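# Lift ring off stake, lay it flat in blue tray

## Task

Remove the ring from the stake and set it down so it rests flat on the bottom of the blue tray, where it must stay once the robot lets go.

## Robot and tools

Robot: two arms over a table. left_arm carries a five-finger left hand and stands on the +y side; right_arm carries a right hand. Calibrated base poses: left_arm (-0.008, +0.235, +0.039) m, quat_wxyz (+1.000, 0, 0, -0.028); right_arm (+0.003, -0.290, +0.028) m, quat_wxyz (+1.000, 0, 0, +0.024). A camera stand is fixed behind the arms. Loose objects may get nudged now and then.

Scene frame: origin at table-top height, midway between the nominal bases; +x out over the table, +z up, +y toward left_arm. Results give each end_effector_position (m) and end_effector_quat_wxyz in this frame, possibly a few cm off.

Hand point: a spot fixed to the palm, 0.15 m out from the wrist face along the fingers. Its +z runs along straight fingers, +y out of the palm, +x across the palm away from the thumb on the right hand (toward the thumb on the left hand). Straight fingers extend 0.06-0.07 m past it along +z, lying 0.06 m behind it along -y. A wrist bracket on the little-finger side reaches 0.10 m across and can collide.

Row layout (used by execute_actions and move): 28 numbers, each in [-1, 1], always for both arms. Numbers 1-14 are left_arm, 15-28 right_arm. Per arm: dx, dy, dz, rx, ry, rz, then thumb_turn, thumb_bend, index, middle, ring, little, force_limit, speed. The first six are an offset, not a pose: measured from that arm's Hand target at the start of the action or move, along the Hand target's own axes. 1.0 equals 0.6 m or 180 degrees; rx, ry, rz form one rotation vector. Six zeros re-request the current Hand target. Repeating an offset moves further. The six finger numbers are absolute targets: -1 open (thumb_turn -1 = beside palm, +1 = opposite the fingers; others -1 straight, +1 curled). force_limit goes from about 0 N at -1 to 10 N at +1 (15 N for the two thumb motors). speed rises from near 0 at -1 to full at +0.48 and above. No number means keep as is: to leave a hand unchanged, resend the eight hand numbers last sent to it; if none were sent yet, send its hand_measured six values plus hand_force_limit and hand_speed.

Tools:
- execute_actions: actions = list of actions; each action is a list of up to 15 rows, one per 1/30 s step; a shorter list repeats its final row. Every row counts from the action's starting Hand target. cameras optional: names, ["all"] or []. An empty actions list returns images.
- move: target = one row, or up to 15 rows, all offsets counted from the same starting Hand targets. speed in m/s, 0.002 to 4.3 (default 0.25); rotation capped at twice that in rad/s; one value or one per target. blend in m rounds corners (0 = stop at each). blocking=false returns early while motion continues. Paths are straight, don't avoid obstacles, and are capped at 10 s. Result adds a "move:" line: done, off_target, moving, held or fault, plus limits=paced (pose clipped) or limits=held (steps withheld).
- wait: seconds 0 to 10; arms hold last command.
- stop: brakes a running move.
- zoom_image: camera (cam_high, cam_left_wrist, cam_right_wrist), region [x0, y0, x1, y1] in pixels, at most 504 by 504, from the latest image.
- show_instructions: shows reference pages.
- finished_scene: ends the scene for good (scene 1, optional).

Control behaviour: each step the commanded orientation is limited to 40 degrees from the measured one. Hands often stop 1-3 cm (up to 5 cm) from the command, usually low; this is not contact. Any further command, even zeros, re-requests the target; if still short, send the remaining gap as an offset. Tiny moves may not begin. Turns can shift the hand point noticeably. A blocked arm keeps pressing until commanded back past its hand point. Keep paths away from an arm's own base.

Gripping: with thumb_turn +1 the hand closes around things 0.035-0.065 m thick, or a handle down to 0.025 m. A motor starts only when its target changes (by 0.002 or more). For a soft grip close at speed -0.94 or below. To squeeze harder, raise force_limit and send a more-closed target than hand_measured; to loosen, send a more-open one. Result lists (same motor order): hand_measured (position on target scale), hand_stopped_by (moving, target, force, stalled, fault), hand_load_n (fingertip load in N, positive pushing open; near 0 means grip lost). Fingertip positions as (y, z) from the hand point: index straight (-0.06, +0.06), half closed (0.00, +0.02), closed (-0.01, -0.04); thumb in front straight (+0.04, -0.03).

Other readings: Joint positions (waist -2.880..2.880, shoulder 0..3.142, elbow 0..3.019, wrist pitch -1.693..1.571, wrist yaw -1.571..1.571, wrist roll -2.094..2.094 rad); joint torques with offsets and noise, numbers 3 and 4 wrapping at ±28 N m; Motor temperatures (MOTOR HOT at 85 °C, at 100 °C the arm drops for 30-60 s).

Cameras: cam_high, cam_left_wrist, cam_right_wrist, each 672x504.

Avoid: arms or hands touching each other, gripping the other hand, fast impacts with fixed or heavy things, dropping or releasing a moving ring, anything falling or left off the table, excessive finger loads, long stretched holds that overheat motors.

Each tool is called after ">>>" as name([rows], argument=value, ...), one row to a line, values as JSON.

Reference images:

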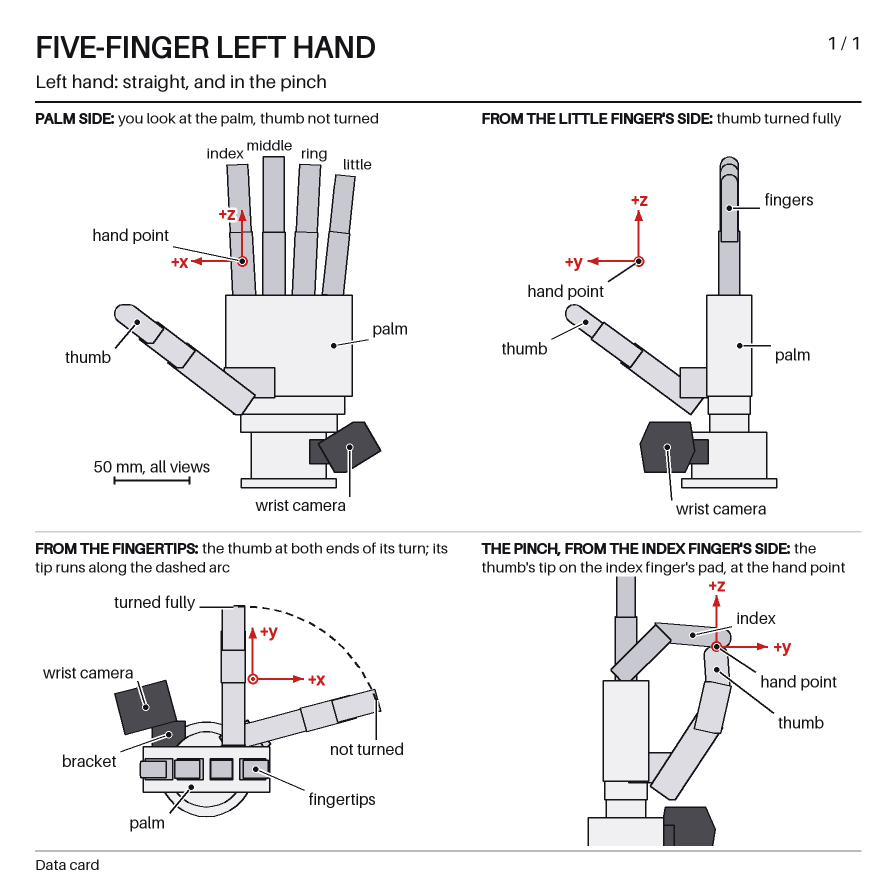

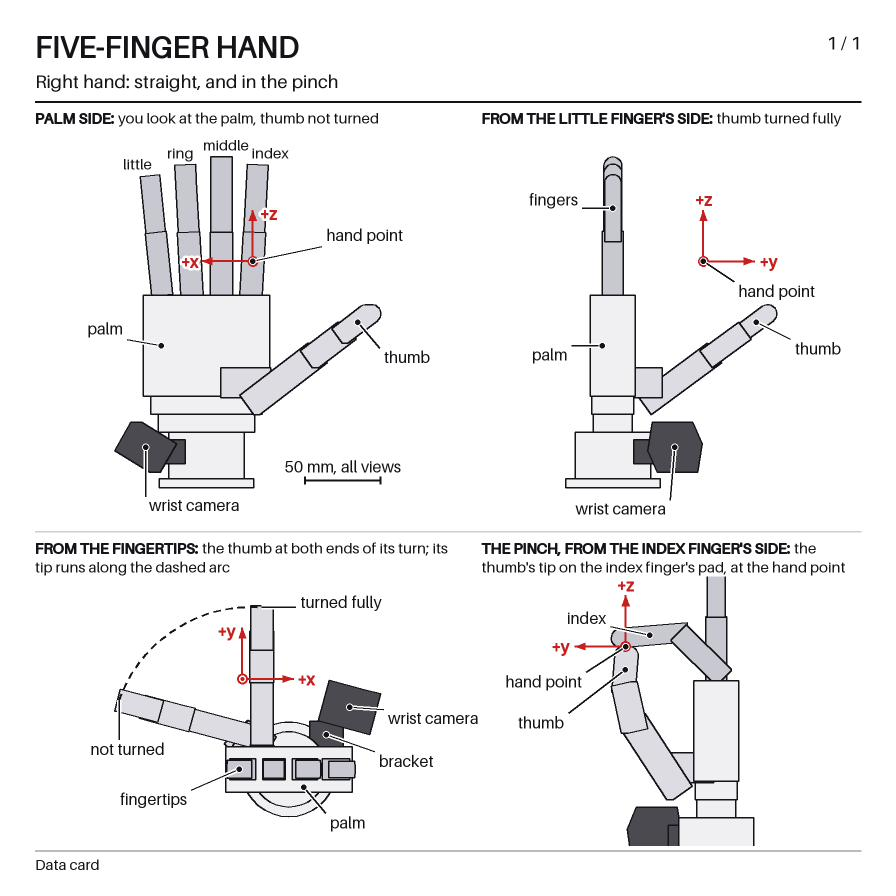

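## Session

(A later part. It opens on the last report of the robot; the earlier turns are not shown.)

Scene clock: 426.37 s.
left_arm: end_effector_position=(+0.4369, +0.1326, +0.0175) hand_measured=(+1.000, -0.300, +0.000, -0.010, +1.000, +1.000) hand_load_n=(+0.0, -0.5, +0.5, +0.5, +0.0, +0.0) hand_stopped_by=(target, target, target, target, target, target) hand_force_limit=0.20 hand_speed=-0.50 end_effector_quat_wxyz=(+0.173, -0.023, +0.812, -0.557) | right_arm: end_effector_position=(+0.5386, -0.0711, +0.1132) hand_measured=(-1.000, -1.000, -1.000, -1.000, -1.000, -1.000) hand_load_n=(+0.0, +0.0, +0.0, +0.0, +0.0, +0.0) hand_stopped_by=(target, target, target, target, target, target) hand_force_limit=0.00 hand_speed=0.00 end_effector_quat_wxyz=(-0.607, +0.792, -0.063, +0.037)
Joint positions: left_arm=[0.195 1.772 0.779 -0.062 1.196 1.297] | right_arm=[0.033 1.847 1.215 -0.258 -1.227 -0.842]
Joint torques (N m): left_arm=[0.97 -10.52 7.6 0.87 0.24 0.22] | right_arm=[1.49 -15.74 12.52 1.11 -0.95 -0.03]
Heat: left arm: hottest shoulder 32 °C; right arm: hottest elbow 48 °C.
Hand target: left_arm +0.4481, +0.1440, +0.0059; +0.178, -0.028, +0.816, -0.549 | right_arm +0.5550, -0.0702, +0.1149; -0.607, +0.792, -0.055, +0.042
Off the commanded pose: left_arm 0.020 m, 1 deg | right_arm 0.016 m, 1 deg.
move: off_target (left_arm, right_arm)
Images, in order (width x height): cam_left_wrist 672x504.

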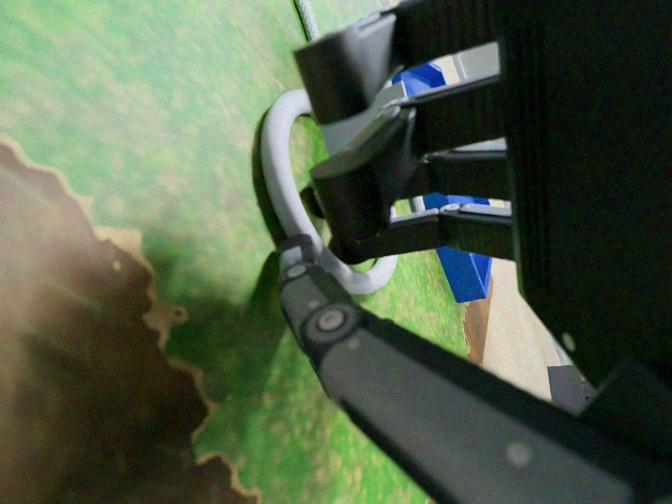

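>>> move([
  [0,0,0,0,0,0,1,-0.285,0.08,0.06,1,1,0.2,-0.7,0,0,0,0,0,0,-1,-1,-1,-1,-1,-1,0,0],
  [0.0006,0.0186,0.0138,0,0,0,1,-0.285,0.08,0.06,1,1,0.2,-0.7,0,0,0,0,0,0,-1,-1,-1,-1,-1,-1,0,0],
], speed=0.05, cameras=["cam_left_wrist"])

>>> zoom_image(camera="cam_left_wrist", region=[220, 90, 420, 310])

Scene clock: 428.50 s.
left_arm: end_effector_position=(+0.4398, +0.1318, +0.0163) hand_measured=(+1.000, -0.286, +0.080, +0.060, +1.000, +1.000) hand_load_n=(+0.5, +0.0, -1.0, -0.5, +0.0, +0.0) hand_stopped_by=(target, target, target, target, target, target) hand_force_limit=0.20 hand_speed=-0.70 end_effector_quat_wxyz=(+0.176, -0.020, +0.807, -0.563) | right_arm: end_effector_position=(+0.5386, -0.0711, +0.1132) hand_measured=(-1.000, -1.000, -1.000, -1.000, -1.000, -1.000) hand_load_n=(-0.5, +0.0, +0.0, +0.0, +0.0, +0.0) hand_stopped_by=(target, target, target, target, target, target) hand_force_limit=0.00 hand_speed=0.00 end_effector_quat_wxyz=(-0.607, +0.792, -0.063, +0.037)
Joint positions: left_arm=[0.197 1.787 0.783 -0.038 1.212 1.29] | right_arm=[0.033 1.847 1.215 -0.258 -1.227 -0.842]
Joint torques (N m): left_arm=[0.38 -8.59 7.53 1.92 -0.65 0.15] | right_arm=[1.61 -16.15 12.29 0.99 -0.92 0]
Heat: left arm: hottest shoulder 32 °C; right arm: hottest elbow 48 °C.
Hand target: left_arm +0.4520, +0.1410, -0.0071; +0.178, -0.028, +0.816, -0.549 | right_arm +0.5550, -0.0702, +0.1149; -0.607, +0.792, -0.055, +0.042
Off the commanded pose: left_arm 0.028 m, 2 deg | right_arm 0.016 m, 1 deg.
move: off_target (left_arm, right_arm)
Images, in order (width x height): cam_left_wrist 672x504.

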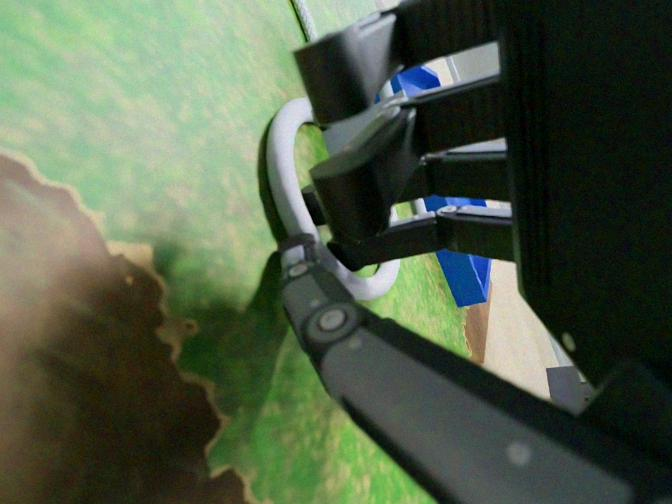

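Scaled by 2.291 from the camera's 672x504 image, which has a finer 960x720 frame.

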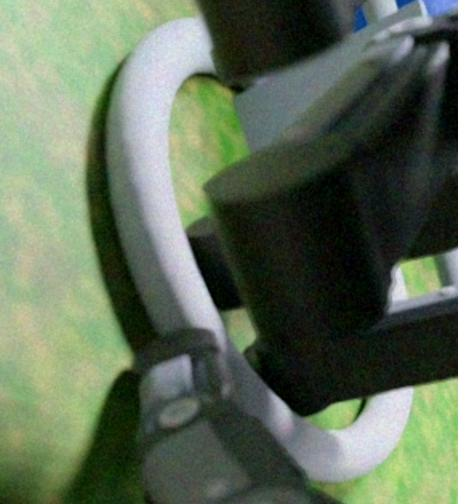

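>>> move(target=[0.0072,-0.0119,0.0265,0,0,0,1,-0.285,0.08,0.06,1,1,0.2,-0.7,0,0,0,0,0,0,-1,-1,-1,-1,-1,-1,0,0], speed=0.05, cameras=["cam_left_wrist"])

>>> zoom_image(camera="cam_left_wrist", region=[220, 90, 420, 310])

Scene clock: 430.50 s.
left_arm: end_effector_position=(+0.4537, +0.1276, +0.0169) hand_measured=(+1.000, -0.286, +0.080, +0.060, +1.000, +1.000) hand_load_n=(+0.0, +1.0, -2.5, +0.5, +0.0, +0.0) hand_stopped_by=(target, target, target, target, target, target) hand_force_limit=0.20 hand_speed=-0.70 end_effector_quat_wxyz=(+0.192, -0.022, +0.808, -0.556) | right_arm: end_effector_position=(+0.5386, -0.0711, +0.1132) hand_measured=(-1.000, -1.000, -1.000, -1.000, -1.000, -1.000) hand_load_n=(+0.0, +0.0, +0.0, +0.0, -0.5, +0.0) hand_stopped_by=(target, target, target, target, target, target) hand_force_limit=0.00 hand_speed=0.00 end_effector_quat_wxyz=(-0.607, +0.792, -0.063, +0.037)
Joint positions: left_arm=[0.178 1.793 0.783 0.069 1.18 1.208] | right_arm=[0.033 1.847 1.215 -0.258 -1.227 -0.842]
Joint torques (N m): left_arm=[-1.61 -9.7 5.78 1.95 -0.31 0.04] | right_arm=[1.44 -17.32 12.74 0.95 -0.92 -0.09]
Heat: left arm: hottest shoulder 32 °C; right arm: hottest elbow 48 °C.
Hand target: left_arm +0.4520, +0.1230, -0.0071; +0.178, -0.029, +0.816, -0.549 | right_arm +0.5550, -0.0702, +0.1149; -0.607, +0.792, -0.055, +0.042
Off the commanded pose: left_arm 0.024 m, 2 deg | right_arm 0.016 m, 1 deg.
move: off_target (left_arm, right_arm)
Images, in order (width x height): cam_left_wrist 672x504.

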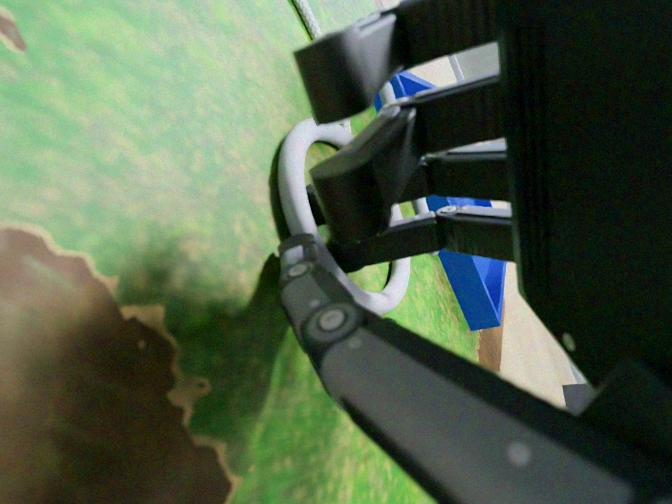

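Scaled by 2.291 from the camera's 672x504 image, which has a finer 960x720 frame.

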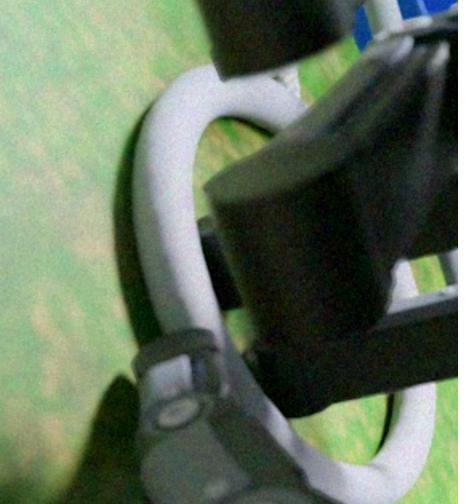

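>>> wait(seconds=0.1, cameras=["cam_high","cam_right_wrist"])

>>> zoom_image(camera="cam_high", region=[305, 215, 345, 245])

>>> zoom_image(camera="cam_right_wrist", region=[330, 200, 420, 310])

Scene clock: 430.97 s.
left_arm: end_effector_position=(+0.4538, +0.1276, +0.0170) hand_measured=(+1.000, -0.286, +0.080, +0.060, +1.000, +1.000) hand_load_n=(+0.0, +1.0, -2.5, +0.5, +0.0, +0.0) hand_stopped_by=(target, target, target, target, target, target) hand_force_limit=0.20 hand_speed=-0.70 end_effector_quat_wxyz=(+0.192, -0.022, +0.808, -0.556) | right_arm: end_effector_position=(+0.5386, -0.0711, +0.1132) hand_measured=(-1.000, -1.000, -1.000, -1.000, -1.000, -1.000) hand_load_n=(-0.5, +0.0, +0.0, +0.0, +0.0, +0.0) hand_stopped_by=(target, target, target, target, target, target) hand_force_limit=0.00 hand_speed=0.00 end_effector_quat_wxyz=(-0.607, +0.792, -0.063, +0.037)
Joint positions: left_arm=[0.178 1.793 0.783 0.069 1.18 1.208] | right_arm=[0.033 1.847 1.215 -0.258 -1.227 -0.842]
Joint torques (N m): left_arm=[-1.2 -9.52 5.72 1.85 -0.29 0.09] | right_arm=[1.55 -16.73 12.56 1.03 -0.96 -0.07]
Heat: left arm: hottest shoulder 31 °C; right arm: hottest elbow 48 °C.
Hand target: left_arm +0.4520, +0.1230, -0.0071; +0.178, -0.029, +0.816, -0.549 | right_arm +0.5550, -0.0702, +0.1149; -0.607, +0.792, -0.055, +0.042
Off the commanded pose: left_arm 0.025 m, 2 deg | right_arm 0.016 m, 1 deg.
wait: 0.10 s; at rest from the start
Images, in order (width x height): cam_high 672x504, cam_right_wrist 672x504.

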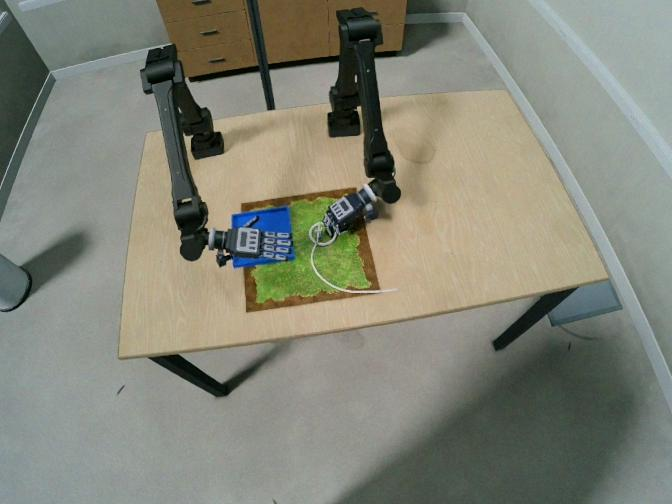

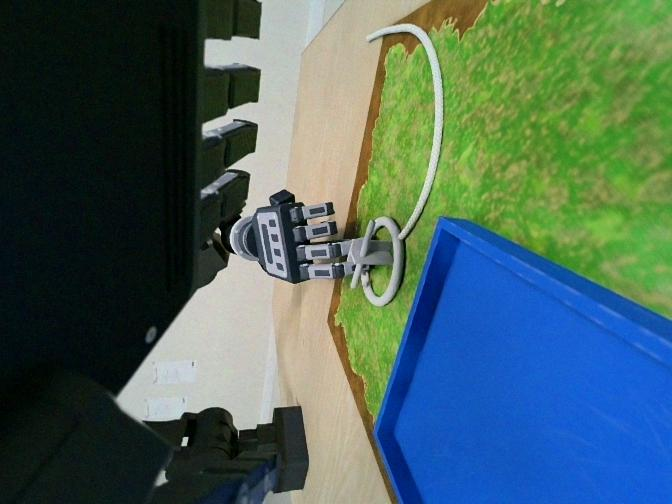

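Scaled by 12.600 from the camera's 672x504 image, which has a finer 960x720 frame.

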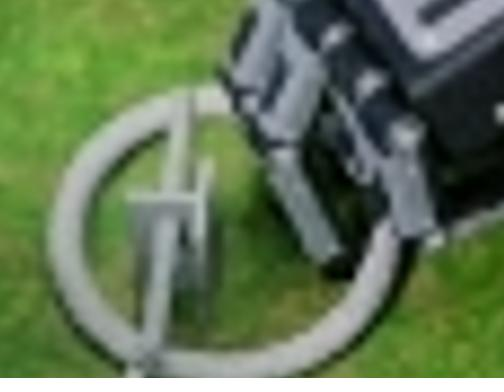

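Scaled by 4.582 from the camera's 672x504 image, which has a finer 960x720 frame.

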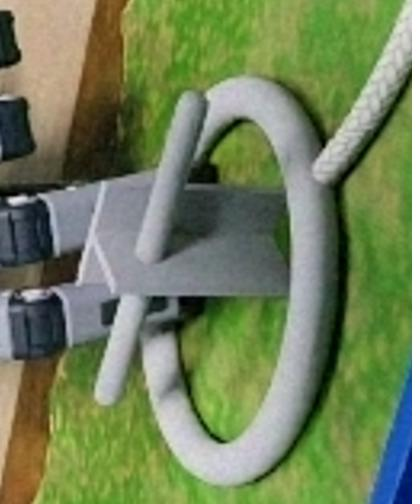

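>>> move(target=[0,0,0,0,0,0,1,-0.275,0.45,0.45,1,1,0.0,-0.9,0,0,0,0,0,0,-1,-1,-1,-1,-1,-1,0,0], speed=0.05, cameras=["cam_left_wrist","cam_high","cam_right_wrist"])

>>> zoom_image(camera="cam_left_wrist", region=[220, 90, 420, 310])

>>> zoom_image(camera="cam_high", region=[305, 215, 345, 245])

>>> zoom_image(camera="cam_right_wrist", region=[330, 200, 420, 310])

Scene clock: 432.57 s.
left_arm: end_effector_position=(+0.4545, +0.1250, +0.0168) hand_measured=(+1.000, -0.278, +0.142, +0.132, +1.000, +1.000) hand_load_n=(+1.0, +6.0, +5.5, +5.5, +0.0, +0.0) hand_stopped_by=(target, target, force, force, target, target) hand_force_limit=0.00 hand_speed=-0.90 end_effector_quat_wxyz=(+0.193, -0.018, +0.809, -0.555) | right_arm: end_effector_position=(+0.5386, -0.0711, +0.1132) hand_measured=(-1.000, -1.000, -1.000, -1.000, -1.000, -1.000) hand_load_n=(+0.0, +0.0, +0.0, +0.0, +0.0, -0.5) hand_stopped_by=(target, target, target, target, target, target) hand_force_limit=0.00 hand_speed=0.00 end_effector_quat_wxyz=(-0.607, +0.792, -0.063, +0.037)
Joint positions: left_arm=[0.171 1.794 0.783 0.077 1.177 1.208] | right_arm=[0.033 1.847 1.215 -0.258 -1.227 -0.842]
Joint torques (N m): left_arm=[-1.03 -9.88 5.83 1.57 -0.19 0.07] | right_arm=[1.49 -16.79 12.57 0.88 -0.95 -0.03]
Heat: left arm: hottest shoulder 31 °C; right arm: hottest elbow 48 °C.
Hand target: left_arm +0.4520, +0.1229, -0.0071; +0.178, -0.028, +0.816, -0.549 | right_arm +0.5550, -0.0702, +0.1149; -0.607, +0.792, -0.055, +0.042
Off the commanded pose: left_arm 0.024 m, 2 deg | right_arm 0.016 m, 1 deg.
move: off_target (left_arm, right_arm)

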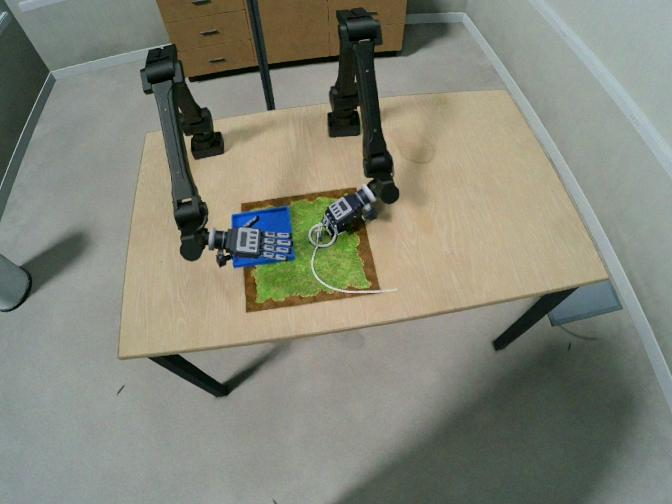

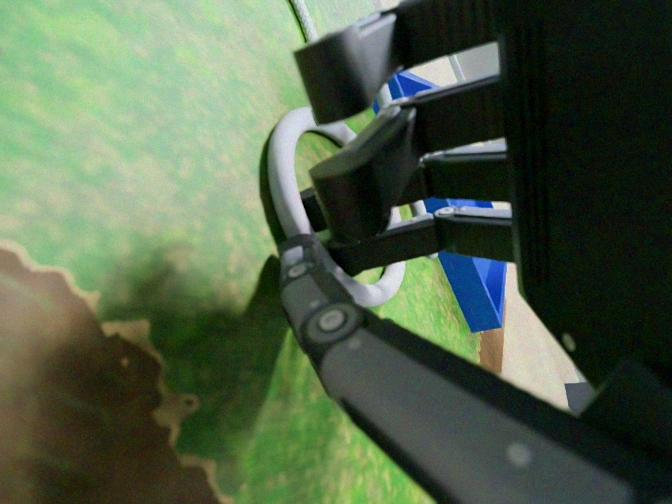

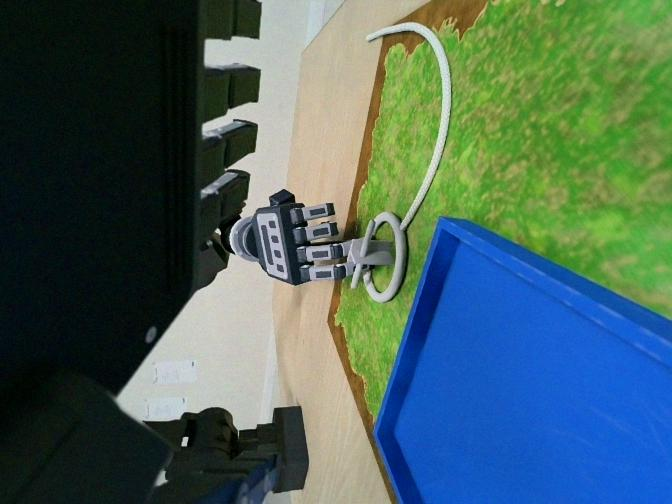

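Scaled by 2.291 from the camera's 672x504 image, which has a finer 960x720 frame.

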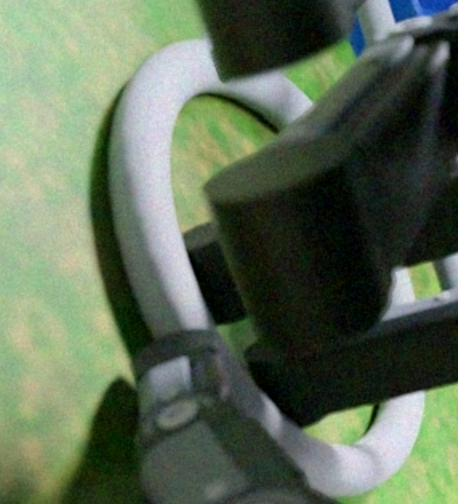

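Scaled by 12.600 from the camera's 672x504 image, which has a finer 960x720 frame.

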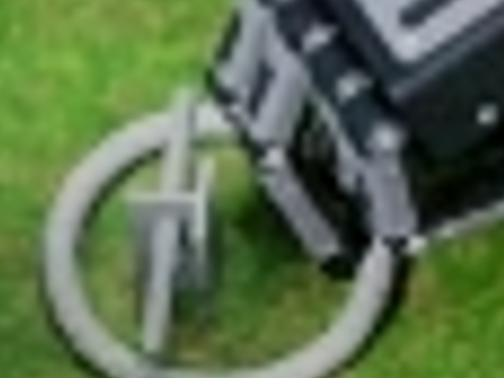

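Scaled by 4.582 from the camera's 672x504 image, which has a finer 960x720 frame.

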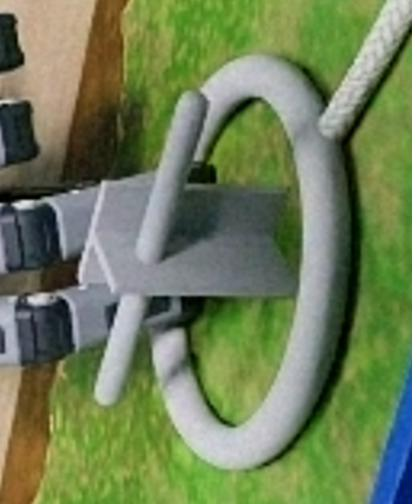

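>>> move(target=[-0.0035,-0.0121,-0.0044,0,0,0,1,-0.275,0.5,0.5,1,1,0.4,-0.94,0,0,0,0,0,0,-1,-1,-1,-1,-1,-1,0,0], speed=0.05, cameras=[])

Scene clock: 433.80 s.
left_arm: end_effector_position=(+0.4545, +0.1248, +0.0168) hand_measured=(+1.000, -0.280, +0.146, +0.140, +1.000, +1.000) hand_load_n=(+1.0, +7.0, +7.0, +6.5, +0.0, +0.0) hand_stopped_by=(target, target, force, force, target, target) hand_force_limit=0.40 hand_speed=-0.94 end_effector_quat_wxyz=(+0.193, -0.018, +0.809, -0.556) | right_arm: end_effector_position=(+0.5386, -0.0711, +0.1132) hand_measured=(-1.000, -1.000, -1.000, -1.000, -1.000, -1.000) hand_load_n=(+0.0, +0.0, +0.0, +0.0, +0.0, +0.0) hand_stopped_by=(target, target, target, target, target, target) hand_force_limit=0.00 hand_speed=0.00 end_effector_quat_wxyz=(-0.607, +0.792, -0.063, +0.037)
Joint positions: left_arm=[0.171 1.794 0.783 0.077 1.177 1.208] | right_arm=[0.033 1.847 1.215 -0.258 -1.227 -0.842]
Joint torques (N m): left_arm=[-0.85 -11.4 6.05 0.72 -0.21 0.06] | right_arm=[0.97 -17.08 12.41 1.03 -0.95 -0.04]
Heat: left arm: hottest shoulder 31 °C; right arm: hottest elbow 48 °C.
Hand target: left_arm +0.4520, +0.1229, +0.0009; +0.178, -0.028, +0.816, -0.549 | right_arm +0.5550, -0.0702, +0.1149; -0.607, +0.792, -0.055, +0.042
Off the commanded pose: left_arm 0.016 m, 2 deg | right_arm 0.016 m, 1 deg.
move: off_target (left_arm, right_arm)
No camera images: "cameras" was empty.

>>> move([
  [0.0,0.0,0.0,0,0,0,1,-0.27,0.08,0.07,1,1,0.2,-0.7,0,0,0,0,0,0,-1,-1,-1,-1,-1,-1,0,0],
  [0.0069,0.0241,0.0089,0,0,0,1,-0.27,0.08,0.07,1,1,0.2,-0.7,0,0,0,0,0,0,-1,-1,-1,-1,-1,-1,0,0],
], speed=0.05, cameras=["cam_left_wrist"])

>>> zoom_image(camera="cam_left_wrist", region=[220, 90, 420, 310])

Scene clock: 436.17 s.
left_arm: end_effector_position=(+0.4557, +0.1243, +0.0162) hand_measured=(+1.000, -0.270, +0.080, +0.070, +1.000, +1.000) hand_load_n=(+0.0, +0.0, -3.5, +0.5, +0.0, +0.5) hand_stopped_by=(target, target, target, target, target, target) hand_force_limit=0.20 hand_speed=-0.70 end_effector_quat_wxyz=(+0.195, -0.016, +0.807, -0.558) | right_arm: end_effector_position=(+0.5386, -0.0711, +0.1132) hand_measured=(-1.000, -1.000, -1.000, -1.000, -1.000, -1.000) hand_load_n=(+0.0, +0.0, -0.5, +0.0, +0.0, +0.0) hand_stopped_by=(target, target, target, target, target, target) hand_force_limit=0.00 hand_speed=0.00 end_effector_quat_wxyz=(-0.607, +0.792, -0.063, +0.037)
Joint positions: left_arm=[0.171 1.8 0.783 0.092 1.183 1.204] | right_arm=[0.033 1.847 1.215 -0.258 -1.227 -0.842]
Joint torques (N m): left_arm=[-0.73 -8.7 5.63 1.74 -0.48 0.15] | right_arm=[1.73 -16.73 12.52 0.95 -0.93 -0.06]
Heat: left arm: hottest shoulder 31 °C; right arm: hottest elbow 48 °C.
Hand target: left_arm +0.4520, +0.1230, -0.0151; +0.178, -0.028, +0.816, -0.548 | right_arm +0.5550, -0.0702, +0.1149; -0.607, +0.792, -0.055, +0.042
Off the commanded pose: left_arm 0.032 m, 3 deg | right_arm 0.016 m, 1 deg.
move: off_target (left_arm, right_arm)
Images, in order (width x height): cam_left_wrist 672x504.

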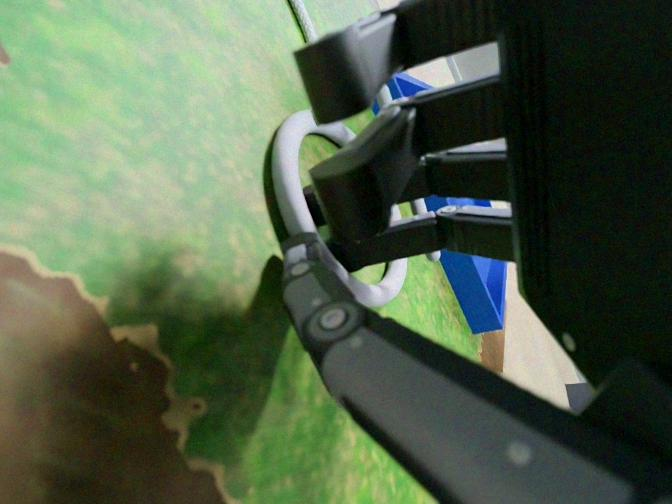

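Scaled by 2.291 from the camera's 672x504 image, which has a finer 960x720 frame.

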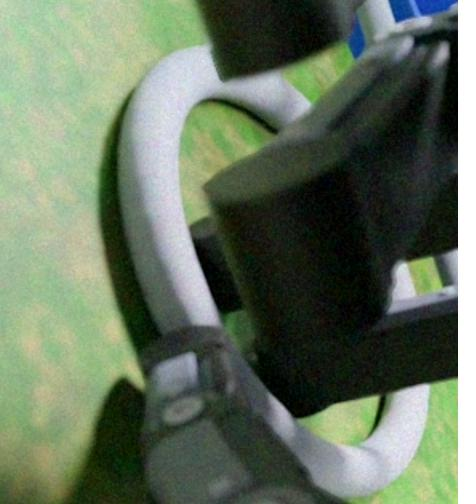

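>>> move(target=[0,0,0,0,0,0,1,-0.262,0.45,0.45,1,1,0.1,-0.92,0,0,0,0,0,0,-1,-1,-1,-1,-1,-1,0,0], speed=0.05, cameras=["cam_left_wrist","cam_high"])

>>> zoom_image(camera="cam_left_wrist", region=[220, 90, 420, 310])

Scene clock: 437.37 s.
left_arm: end_effector_position=(+0.4563, +0.1230, +0.0162) hand_measured=(+1.000, -0.264, +0.130, +0.134, +1.000, +1.000) hand_load_n=(+1.0, +5.5, +6.0, +5.5, +0.0, +0.0) hand_stopped_by=(target, target, force, force, target, target) hand_force_limit=0.10 hand_speed=-0.92 end_effector_quat_wxyz=(+0.196, -0.013, +0.806, -0.558) | right_arm: end_effector_position=(+0.5386, -0.0711, +0.1132) hand_measured=(-1.000, -1.000, -1.000, -1.000, -1.000, -1.000) hand_load_n=(+0.0, +0.0, +0.0, +0.0, +0.0, -0.5) hand_stopped_by=(target, target, target, target, target, target) hand_force_limit=0.00 hand_speed=0.00 end_effector_quat_wxyz=(-0.607, +0.792, -0.063, +0.037)
Joint positions: left_arm=[0.169 1.802 0.783 0.1 1.185 1.204] | right_arm=[0.033 1.847 1.215 -0.258 -1.227 -0.842]
Joint torques (N m): left_arm=[-0.73 -8.94 5.59 1.44 -0.53 0.15] | right_arm=[1.38 -16.79 12.52 1.01 -0.91 -0.06]
Heat: left arm: hottest shoulder 31 °C; right arm: hottest elbow 48 °C.
Hand target: left_arm +0.4520, +0.1230, -0.0150; +0.178, -0.028, +0.816, -0.549 | right_arm +0.5550, -0.0702, +0.1149; -0.607, +0.792, -0.055, +0.042
Off the commanded pose: left_arm 0.032 m, 3 deg | right_arm 0.016 m, 1 deg.
move: off_target (left_arm, right_arm)
Images, in order (width x height): cam_high 672x504, cam_left_wrist 672x504.

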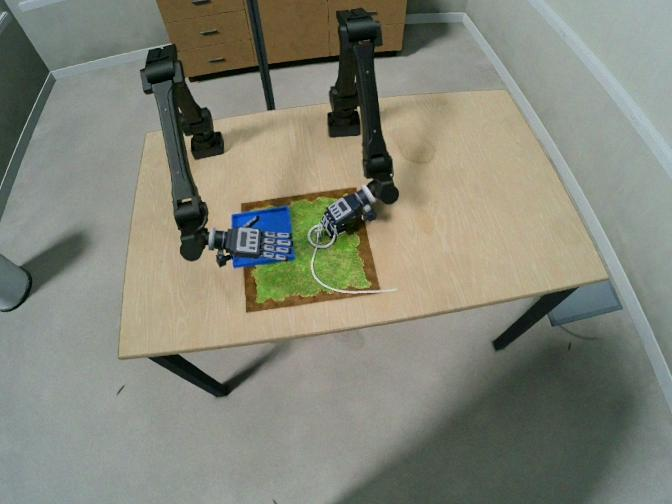

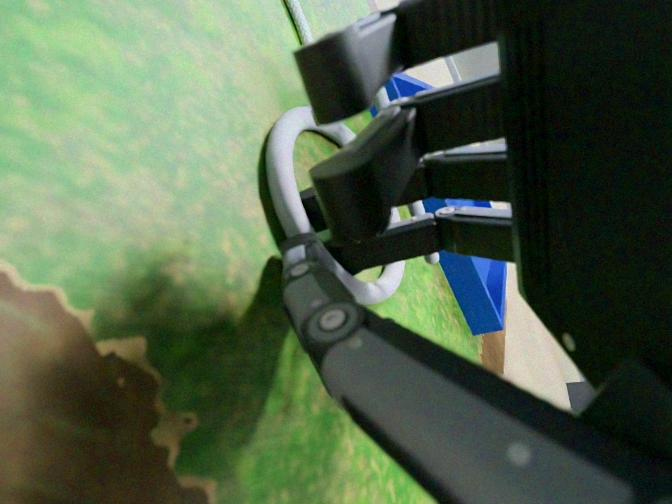

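Scaled by 2.291 from the camera's 672x504 image, which has a finer 960x720 frame.

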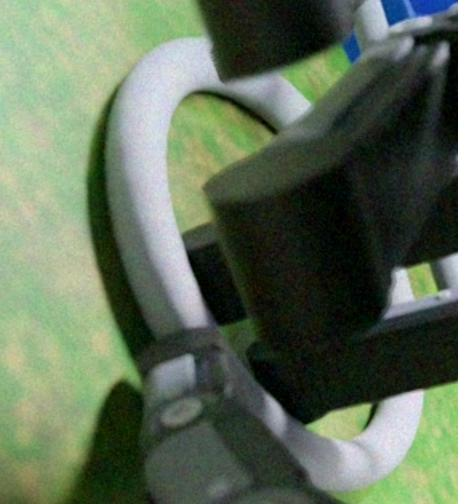

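>>> move(target=[0,-0.0121,-0.0044,0,0,0,1,-0.262,0.5,0.5,1,1,0.5,-0.94,0,0,0,0,0,0,-1,-1,-1,-1,-1,-1,0,0], speed=0.05, cameras=["cam_right_wrist","cam_high"])

>>> zoom_image(camera="cam_right_wrist", region=[330, 200, 420, 310])

>>> zoom_image(camera="cam_high", region=[305, 215, 345, 245])

Scene clock: 438.90 s.
left_arm: end_effector_position=(+0.4562, +0.1228, +0.0162) hand_measured=(+1.000, -0.266, +0.134, +0.142, +1.000, +1.000) hand_load_n=(+1.5, +7.0, +7.0, +7.0, +0.0, +0.0) hand_stopped_by=(target, target, force, force, target, target) hand_force_limit=0.50 hand_speed=-0.94 end_effector_quat_wxyz=(+0.196, -0.013, +0.806, -0.559) | right_arm: end_effector_position=(+0.5386, -0.0711, +0.1132) hand_measured=(-1.000, -1.000, -1.000, -1.000, -1.000, -1.000) hand_load_n=(+0.0, +0.0, +0.0, +0.0, +0.0, +0.0) hand_stopped_by=(target, target, target, target, target, target) hand_force_limit=0.00 hand_speed=0.00 end_effector_quat_wxyz=(-0.607, +0.792, -0.063, +0.037)
Joint positions: left_arm=[0.168 1.802 0.783 0.1 1.185 1.204] | right_arm=[0.033 1.847 1.215 -0.258 -1.227 -0.842]
Joint torques (N m): left_arm=[-0.62 -10.52 5.33 0.9 -0.59 0.1] | right_arm=[1.26 -17.38 12.67 0.92 -0.93 -0.04]
Heat: left arm: hottest shoulder 31 °C; right arm: hottest elbow 48 °C.
Hand target: left_arm +0.4501, +0.1224, -0.0076; +0.178, -0.028, +0.816, -0.549 | right_arm +0.5550, -0.0702, +0.1149; -0.607, +0.792, -0.055, +0.042
Off the commanded pose: left_arm 0.025 m, 3 deg | right_arm 0.016 m, 1 deg.
move: off_target (left_arm, right_arm)
Images, in order (width x height): cam_high 672x504, cam_right_wrist 672x504.

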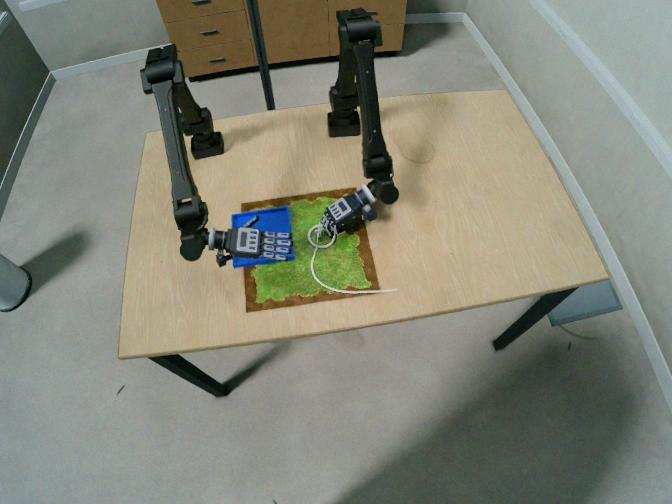

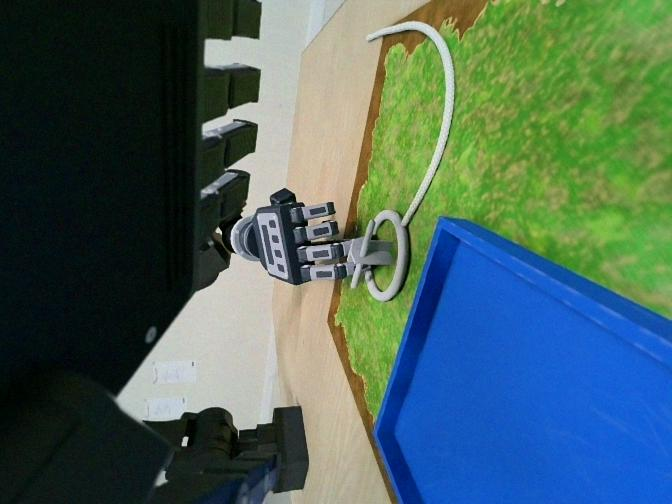

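Scaled by 4.582 from the camera's 672x504 image, which has a finer 960x720 frame.

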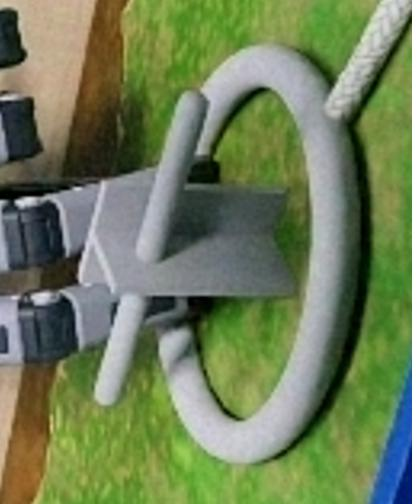

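Scaled by 12.600 from the camera's 672x504 image, which has a finer 960x720 frame.

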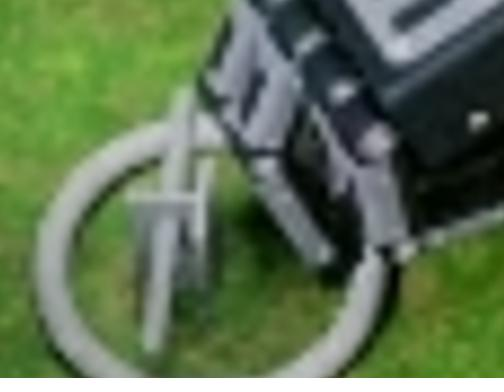

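>>> move(target=[-0.0276,-0.0529,-0.0143,0,0,0,1,-0.262,0.5,0.5,1,1,0.5,-0.94,0,0,0,0,0,0,-1,-1,-1,-1,-1,-1,0,0], speed=0.03, cameras=["cam_left_wrist","cam_high","cam_right_wrist"])

>>> zoom_image(camera="cam_left_wrist", region=[220, 90, 420, 310])

>>> zoom_image(camera="cam_right_wrist", region=[330, 200, 420, 310])

Scene clock: 441.23 s.
left_arm: end_effector_position=(+0.4476, +0.1242, +0.0203) hand_measured=(+1.000, -0.266, +0.134, +0.144, +1.000, +1.000) hand_load_n=(+1.0, +5.5, +5.5, +3.0, +0.0, +0.0) hand_stopped_by=(target, target, force, force, target, target) hand_force_limit=0.50 hand_speed=-0.94 end_effector_quat_wxyz=(+0.174, -0.035, +0.817, -0.549) | right_arm: end_effector_position=(+0.5386, -0.0711, +0.1132) hand_measured=(-1.000, -1.000, -1.000, -1.000, -1.000, -1.000) hand_load_n=(+0.0, +0.0, +0.0, +0.0, +0.0, +0.0) hand_stopped_by=(target, target, target, target, target, target) hand_force_limit=0.00 hand_speed=0.00 end_effector_quat_wxyz=(-0.607, +0.792, -0.063, +0.037)
Joint positions: left_arm=[0.166 1.77 0.788 0.002 1.155 1.204] | right_arm=[0.033 1.847 1.215 -0.258 -1.227 -0.842]
Joint torques (N m): left_arm=[-0.85 -14.15 7.73 0.75 0.71 -0.04] | right_arm=[0.79 -16.38 12.22 0.96 -0.96 -0.07]
Heat: left arm: hottest shoulder 31 °C; right arm: hottest elbow 48 °C.
Hand target: left_arm +0.4581, +0.1213, +0.0284; +0.178, -0.028, +0.816, -0.549 | right_arm +0.5550, -0.0702, +0.1149; -0.607, +0.792, -0.055, +0.042
Off the commanded pose: left_arm 0.014 m, 1 deg | right_arm 0.016 m, 1 deg.
move: off_target (left_arm, right_arm)

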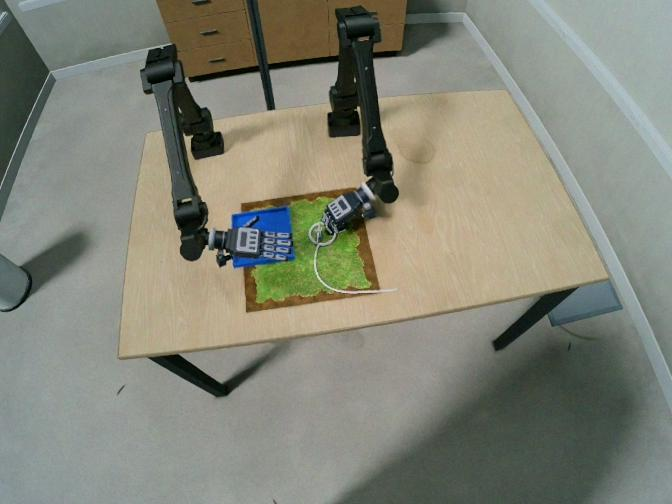

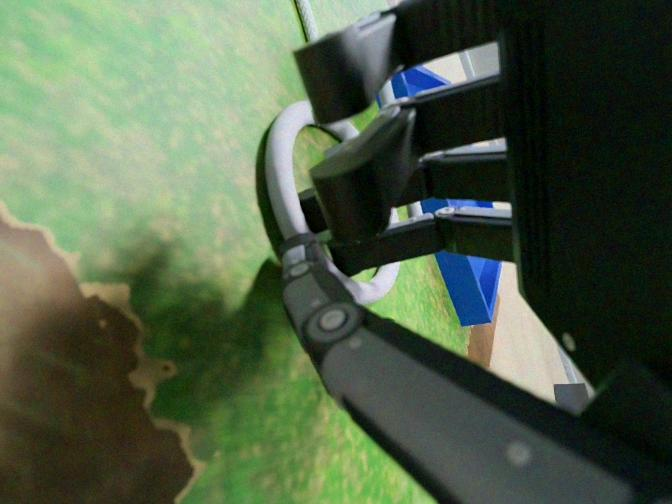

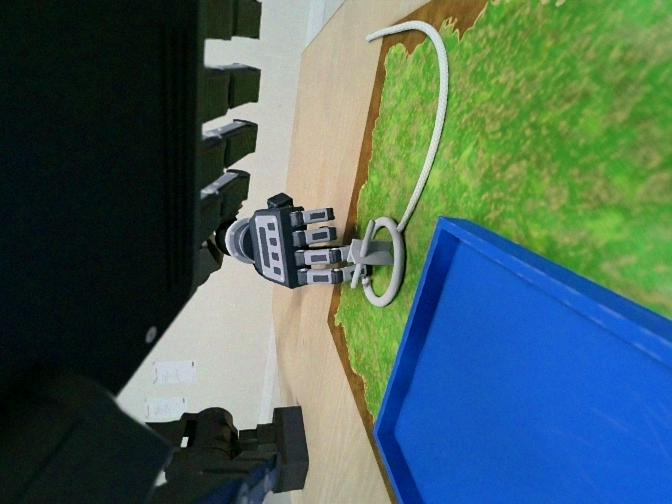

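Scaled by 2.291 from the camera's 672x504 image, which has a finer 960x720 frame.

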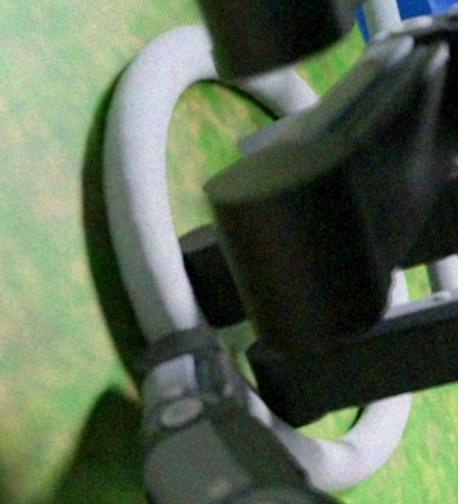

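Scaled by 4.582 from the camera's 672x504 image, which has a finer 960x720 frame.

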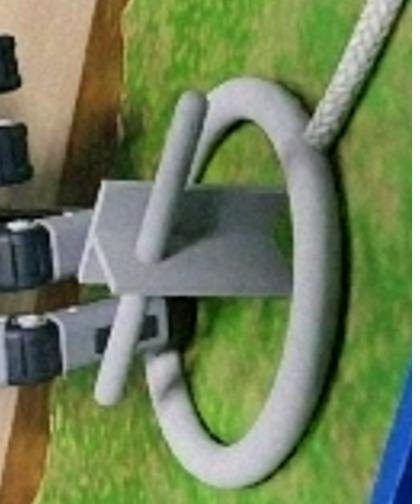

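>>> move(target=[-0.0248,-0.0225,0.0005,0,0,0,1,-0.262,0.5,0.5,1,1,0.5,-0.94,0,0,0,0,0,0,-1,-1,-1,-1,-1,-1,0,0], speed=0.02, cameras=["cam_left_wrist","cam_high","cam_right_wrist"])

>>> zoom_image(camera="cam_left_wrist", region=[220, 90, 420, 310])

>>> zoom_image(camera="cam_right_wrist", region=[330, 200, 420, 310])

Scene clock: 443.37 s.
left_arm: end_effector_position=(+0.4564, +0.1233, +0.0324) hand_measured=(+1.000, -0.264, +0.134, +0.144, +1.000, +1.000) hand_load_n=(+0.0, +0.0, +0.0, +0.0, +0.0, +0.0) hand_stopped_by=(target, target, force, force, target, target) hand_force_limit=0.50 hand_speed=-0.94 end_effector_quat_wxyz=(+0.172, -0.036, +0.817, -0.549) | right_arm: end_effector_position=(+0.5386, -0.0711, +0.1132) hand_measured=(-1.000, -1.000, -1.000, -1.000, -1.000, -1.000) hand_load_n=(-0.5, +0.0, +0.0, +0.0, +0.0, -0.5) hand_stopped_by=(target, target, target, target, target, target) hand_force_limit=0.00 hand_speed=0.00 end_effector_quat_wxyz=(-0.607, +0.792, -0.063, +0.037)
Joint positions: left_arm=[0.161 1.755 0.82 -0.045 1.15 1.196] | right_arm=[0.033 1.847 1.215 -0.258 -1.227 -0.842]
Joint torques (N m): left_arm=[-1.08 -14.51 8.53 1.02 0.74 -0.1] | right_arm=[1.44 -16.85 12.66 0.73 -0.94 -0.07]
Heat: left arm: hottest shoulder 31 °C; right arm: hottest elbow 48 °C.
Hand target: left_arm +0.4702, +0.1193, +0.0444; +0.178, -0.028, +0.816, -0.549 | right_arm +0.5550, -0.0702, +0.1149; -0.607, +0.792, -0.055, +0.042
Off the commanded pose: left_arm 0.019 m, 1 deg | right_arm 0.016 m, 1 deg.
move: off_target (left_arm, right_arm)

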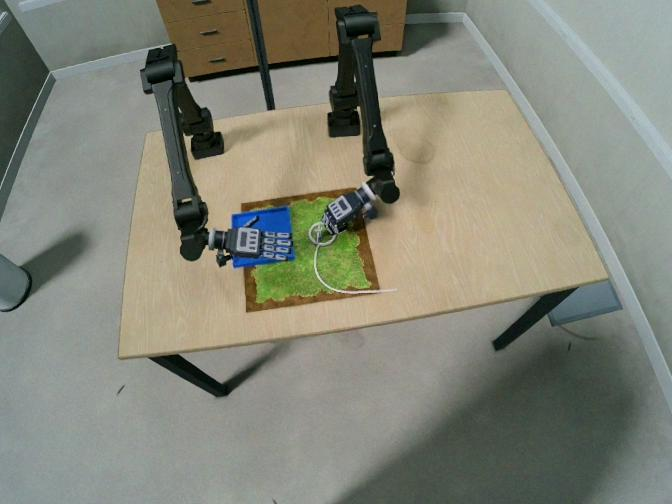

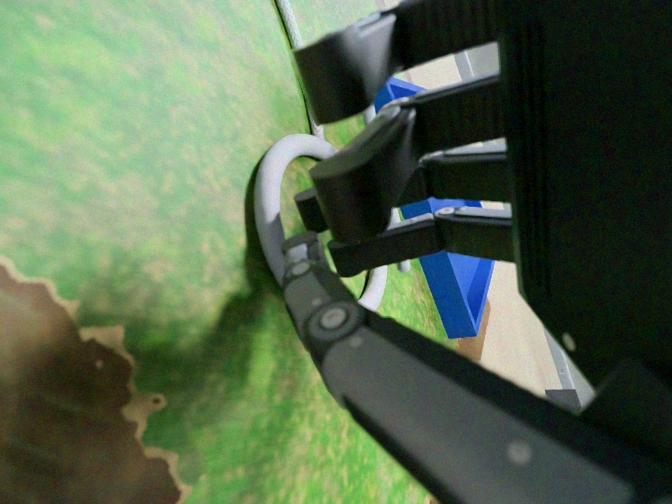

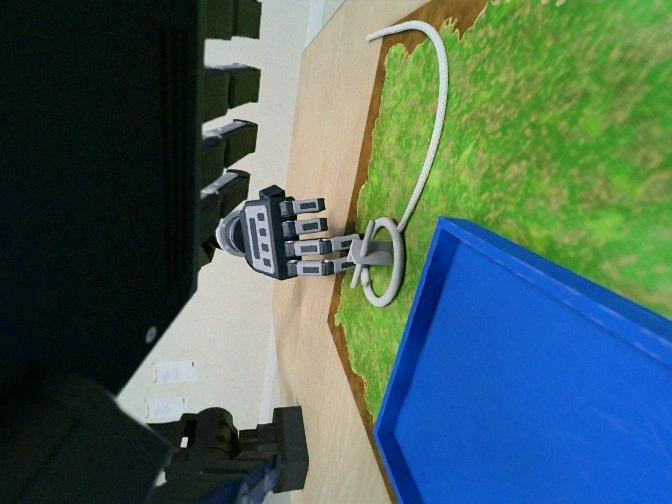

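Scaled by 2.291 from the camera's 672x504 image, which has a finer 960x720 frame.

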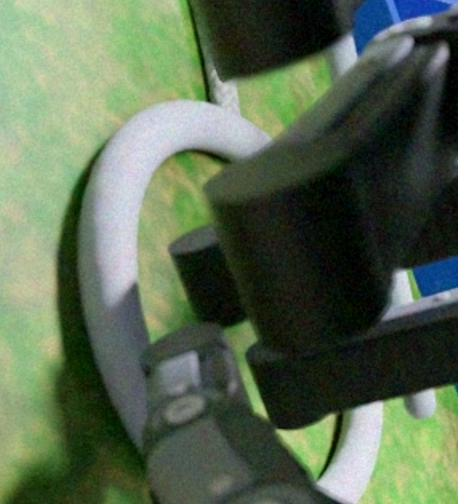

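Scaled by 4.582 from the camera's 672x504 image, which has a finer 960x720 frame.

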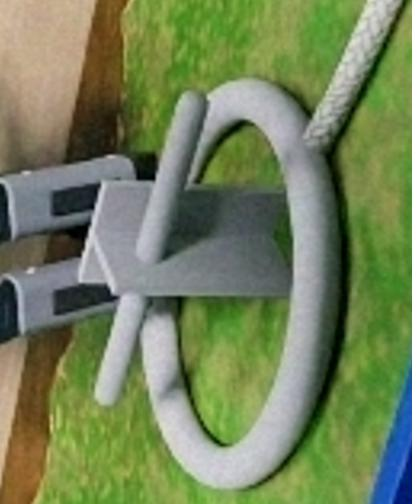

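>>> zoom_image(camera="cam_high", region=[305, 215, 345, 245])

Scaled by 12.600 from the camera's 672x504 image, which has a finer 960x720 frame.

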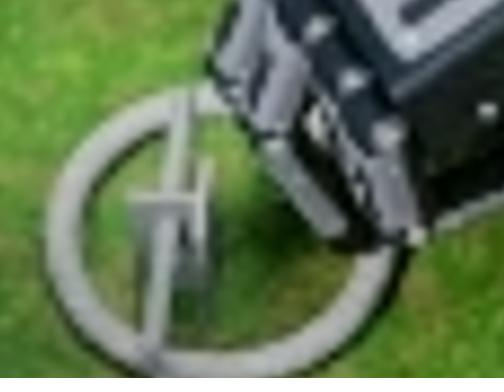

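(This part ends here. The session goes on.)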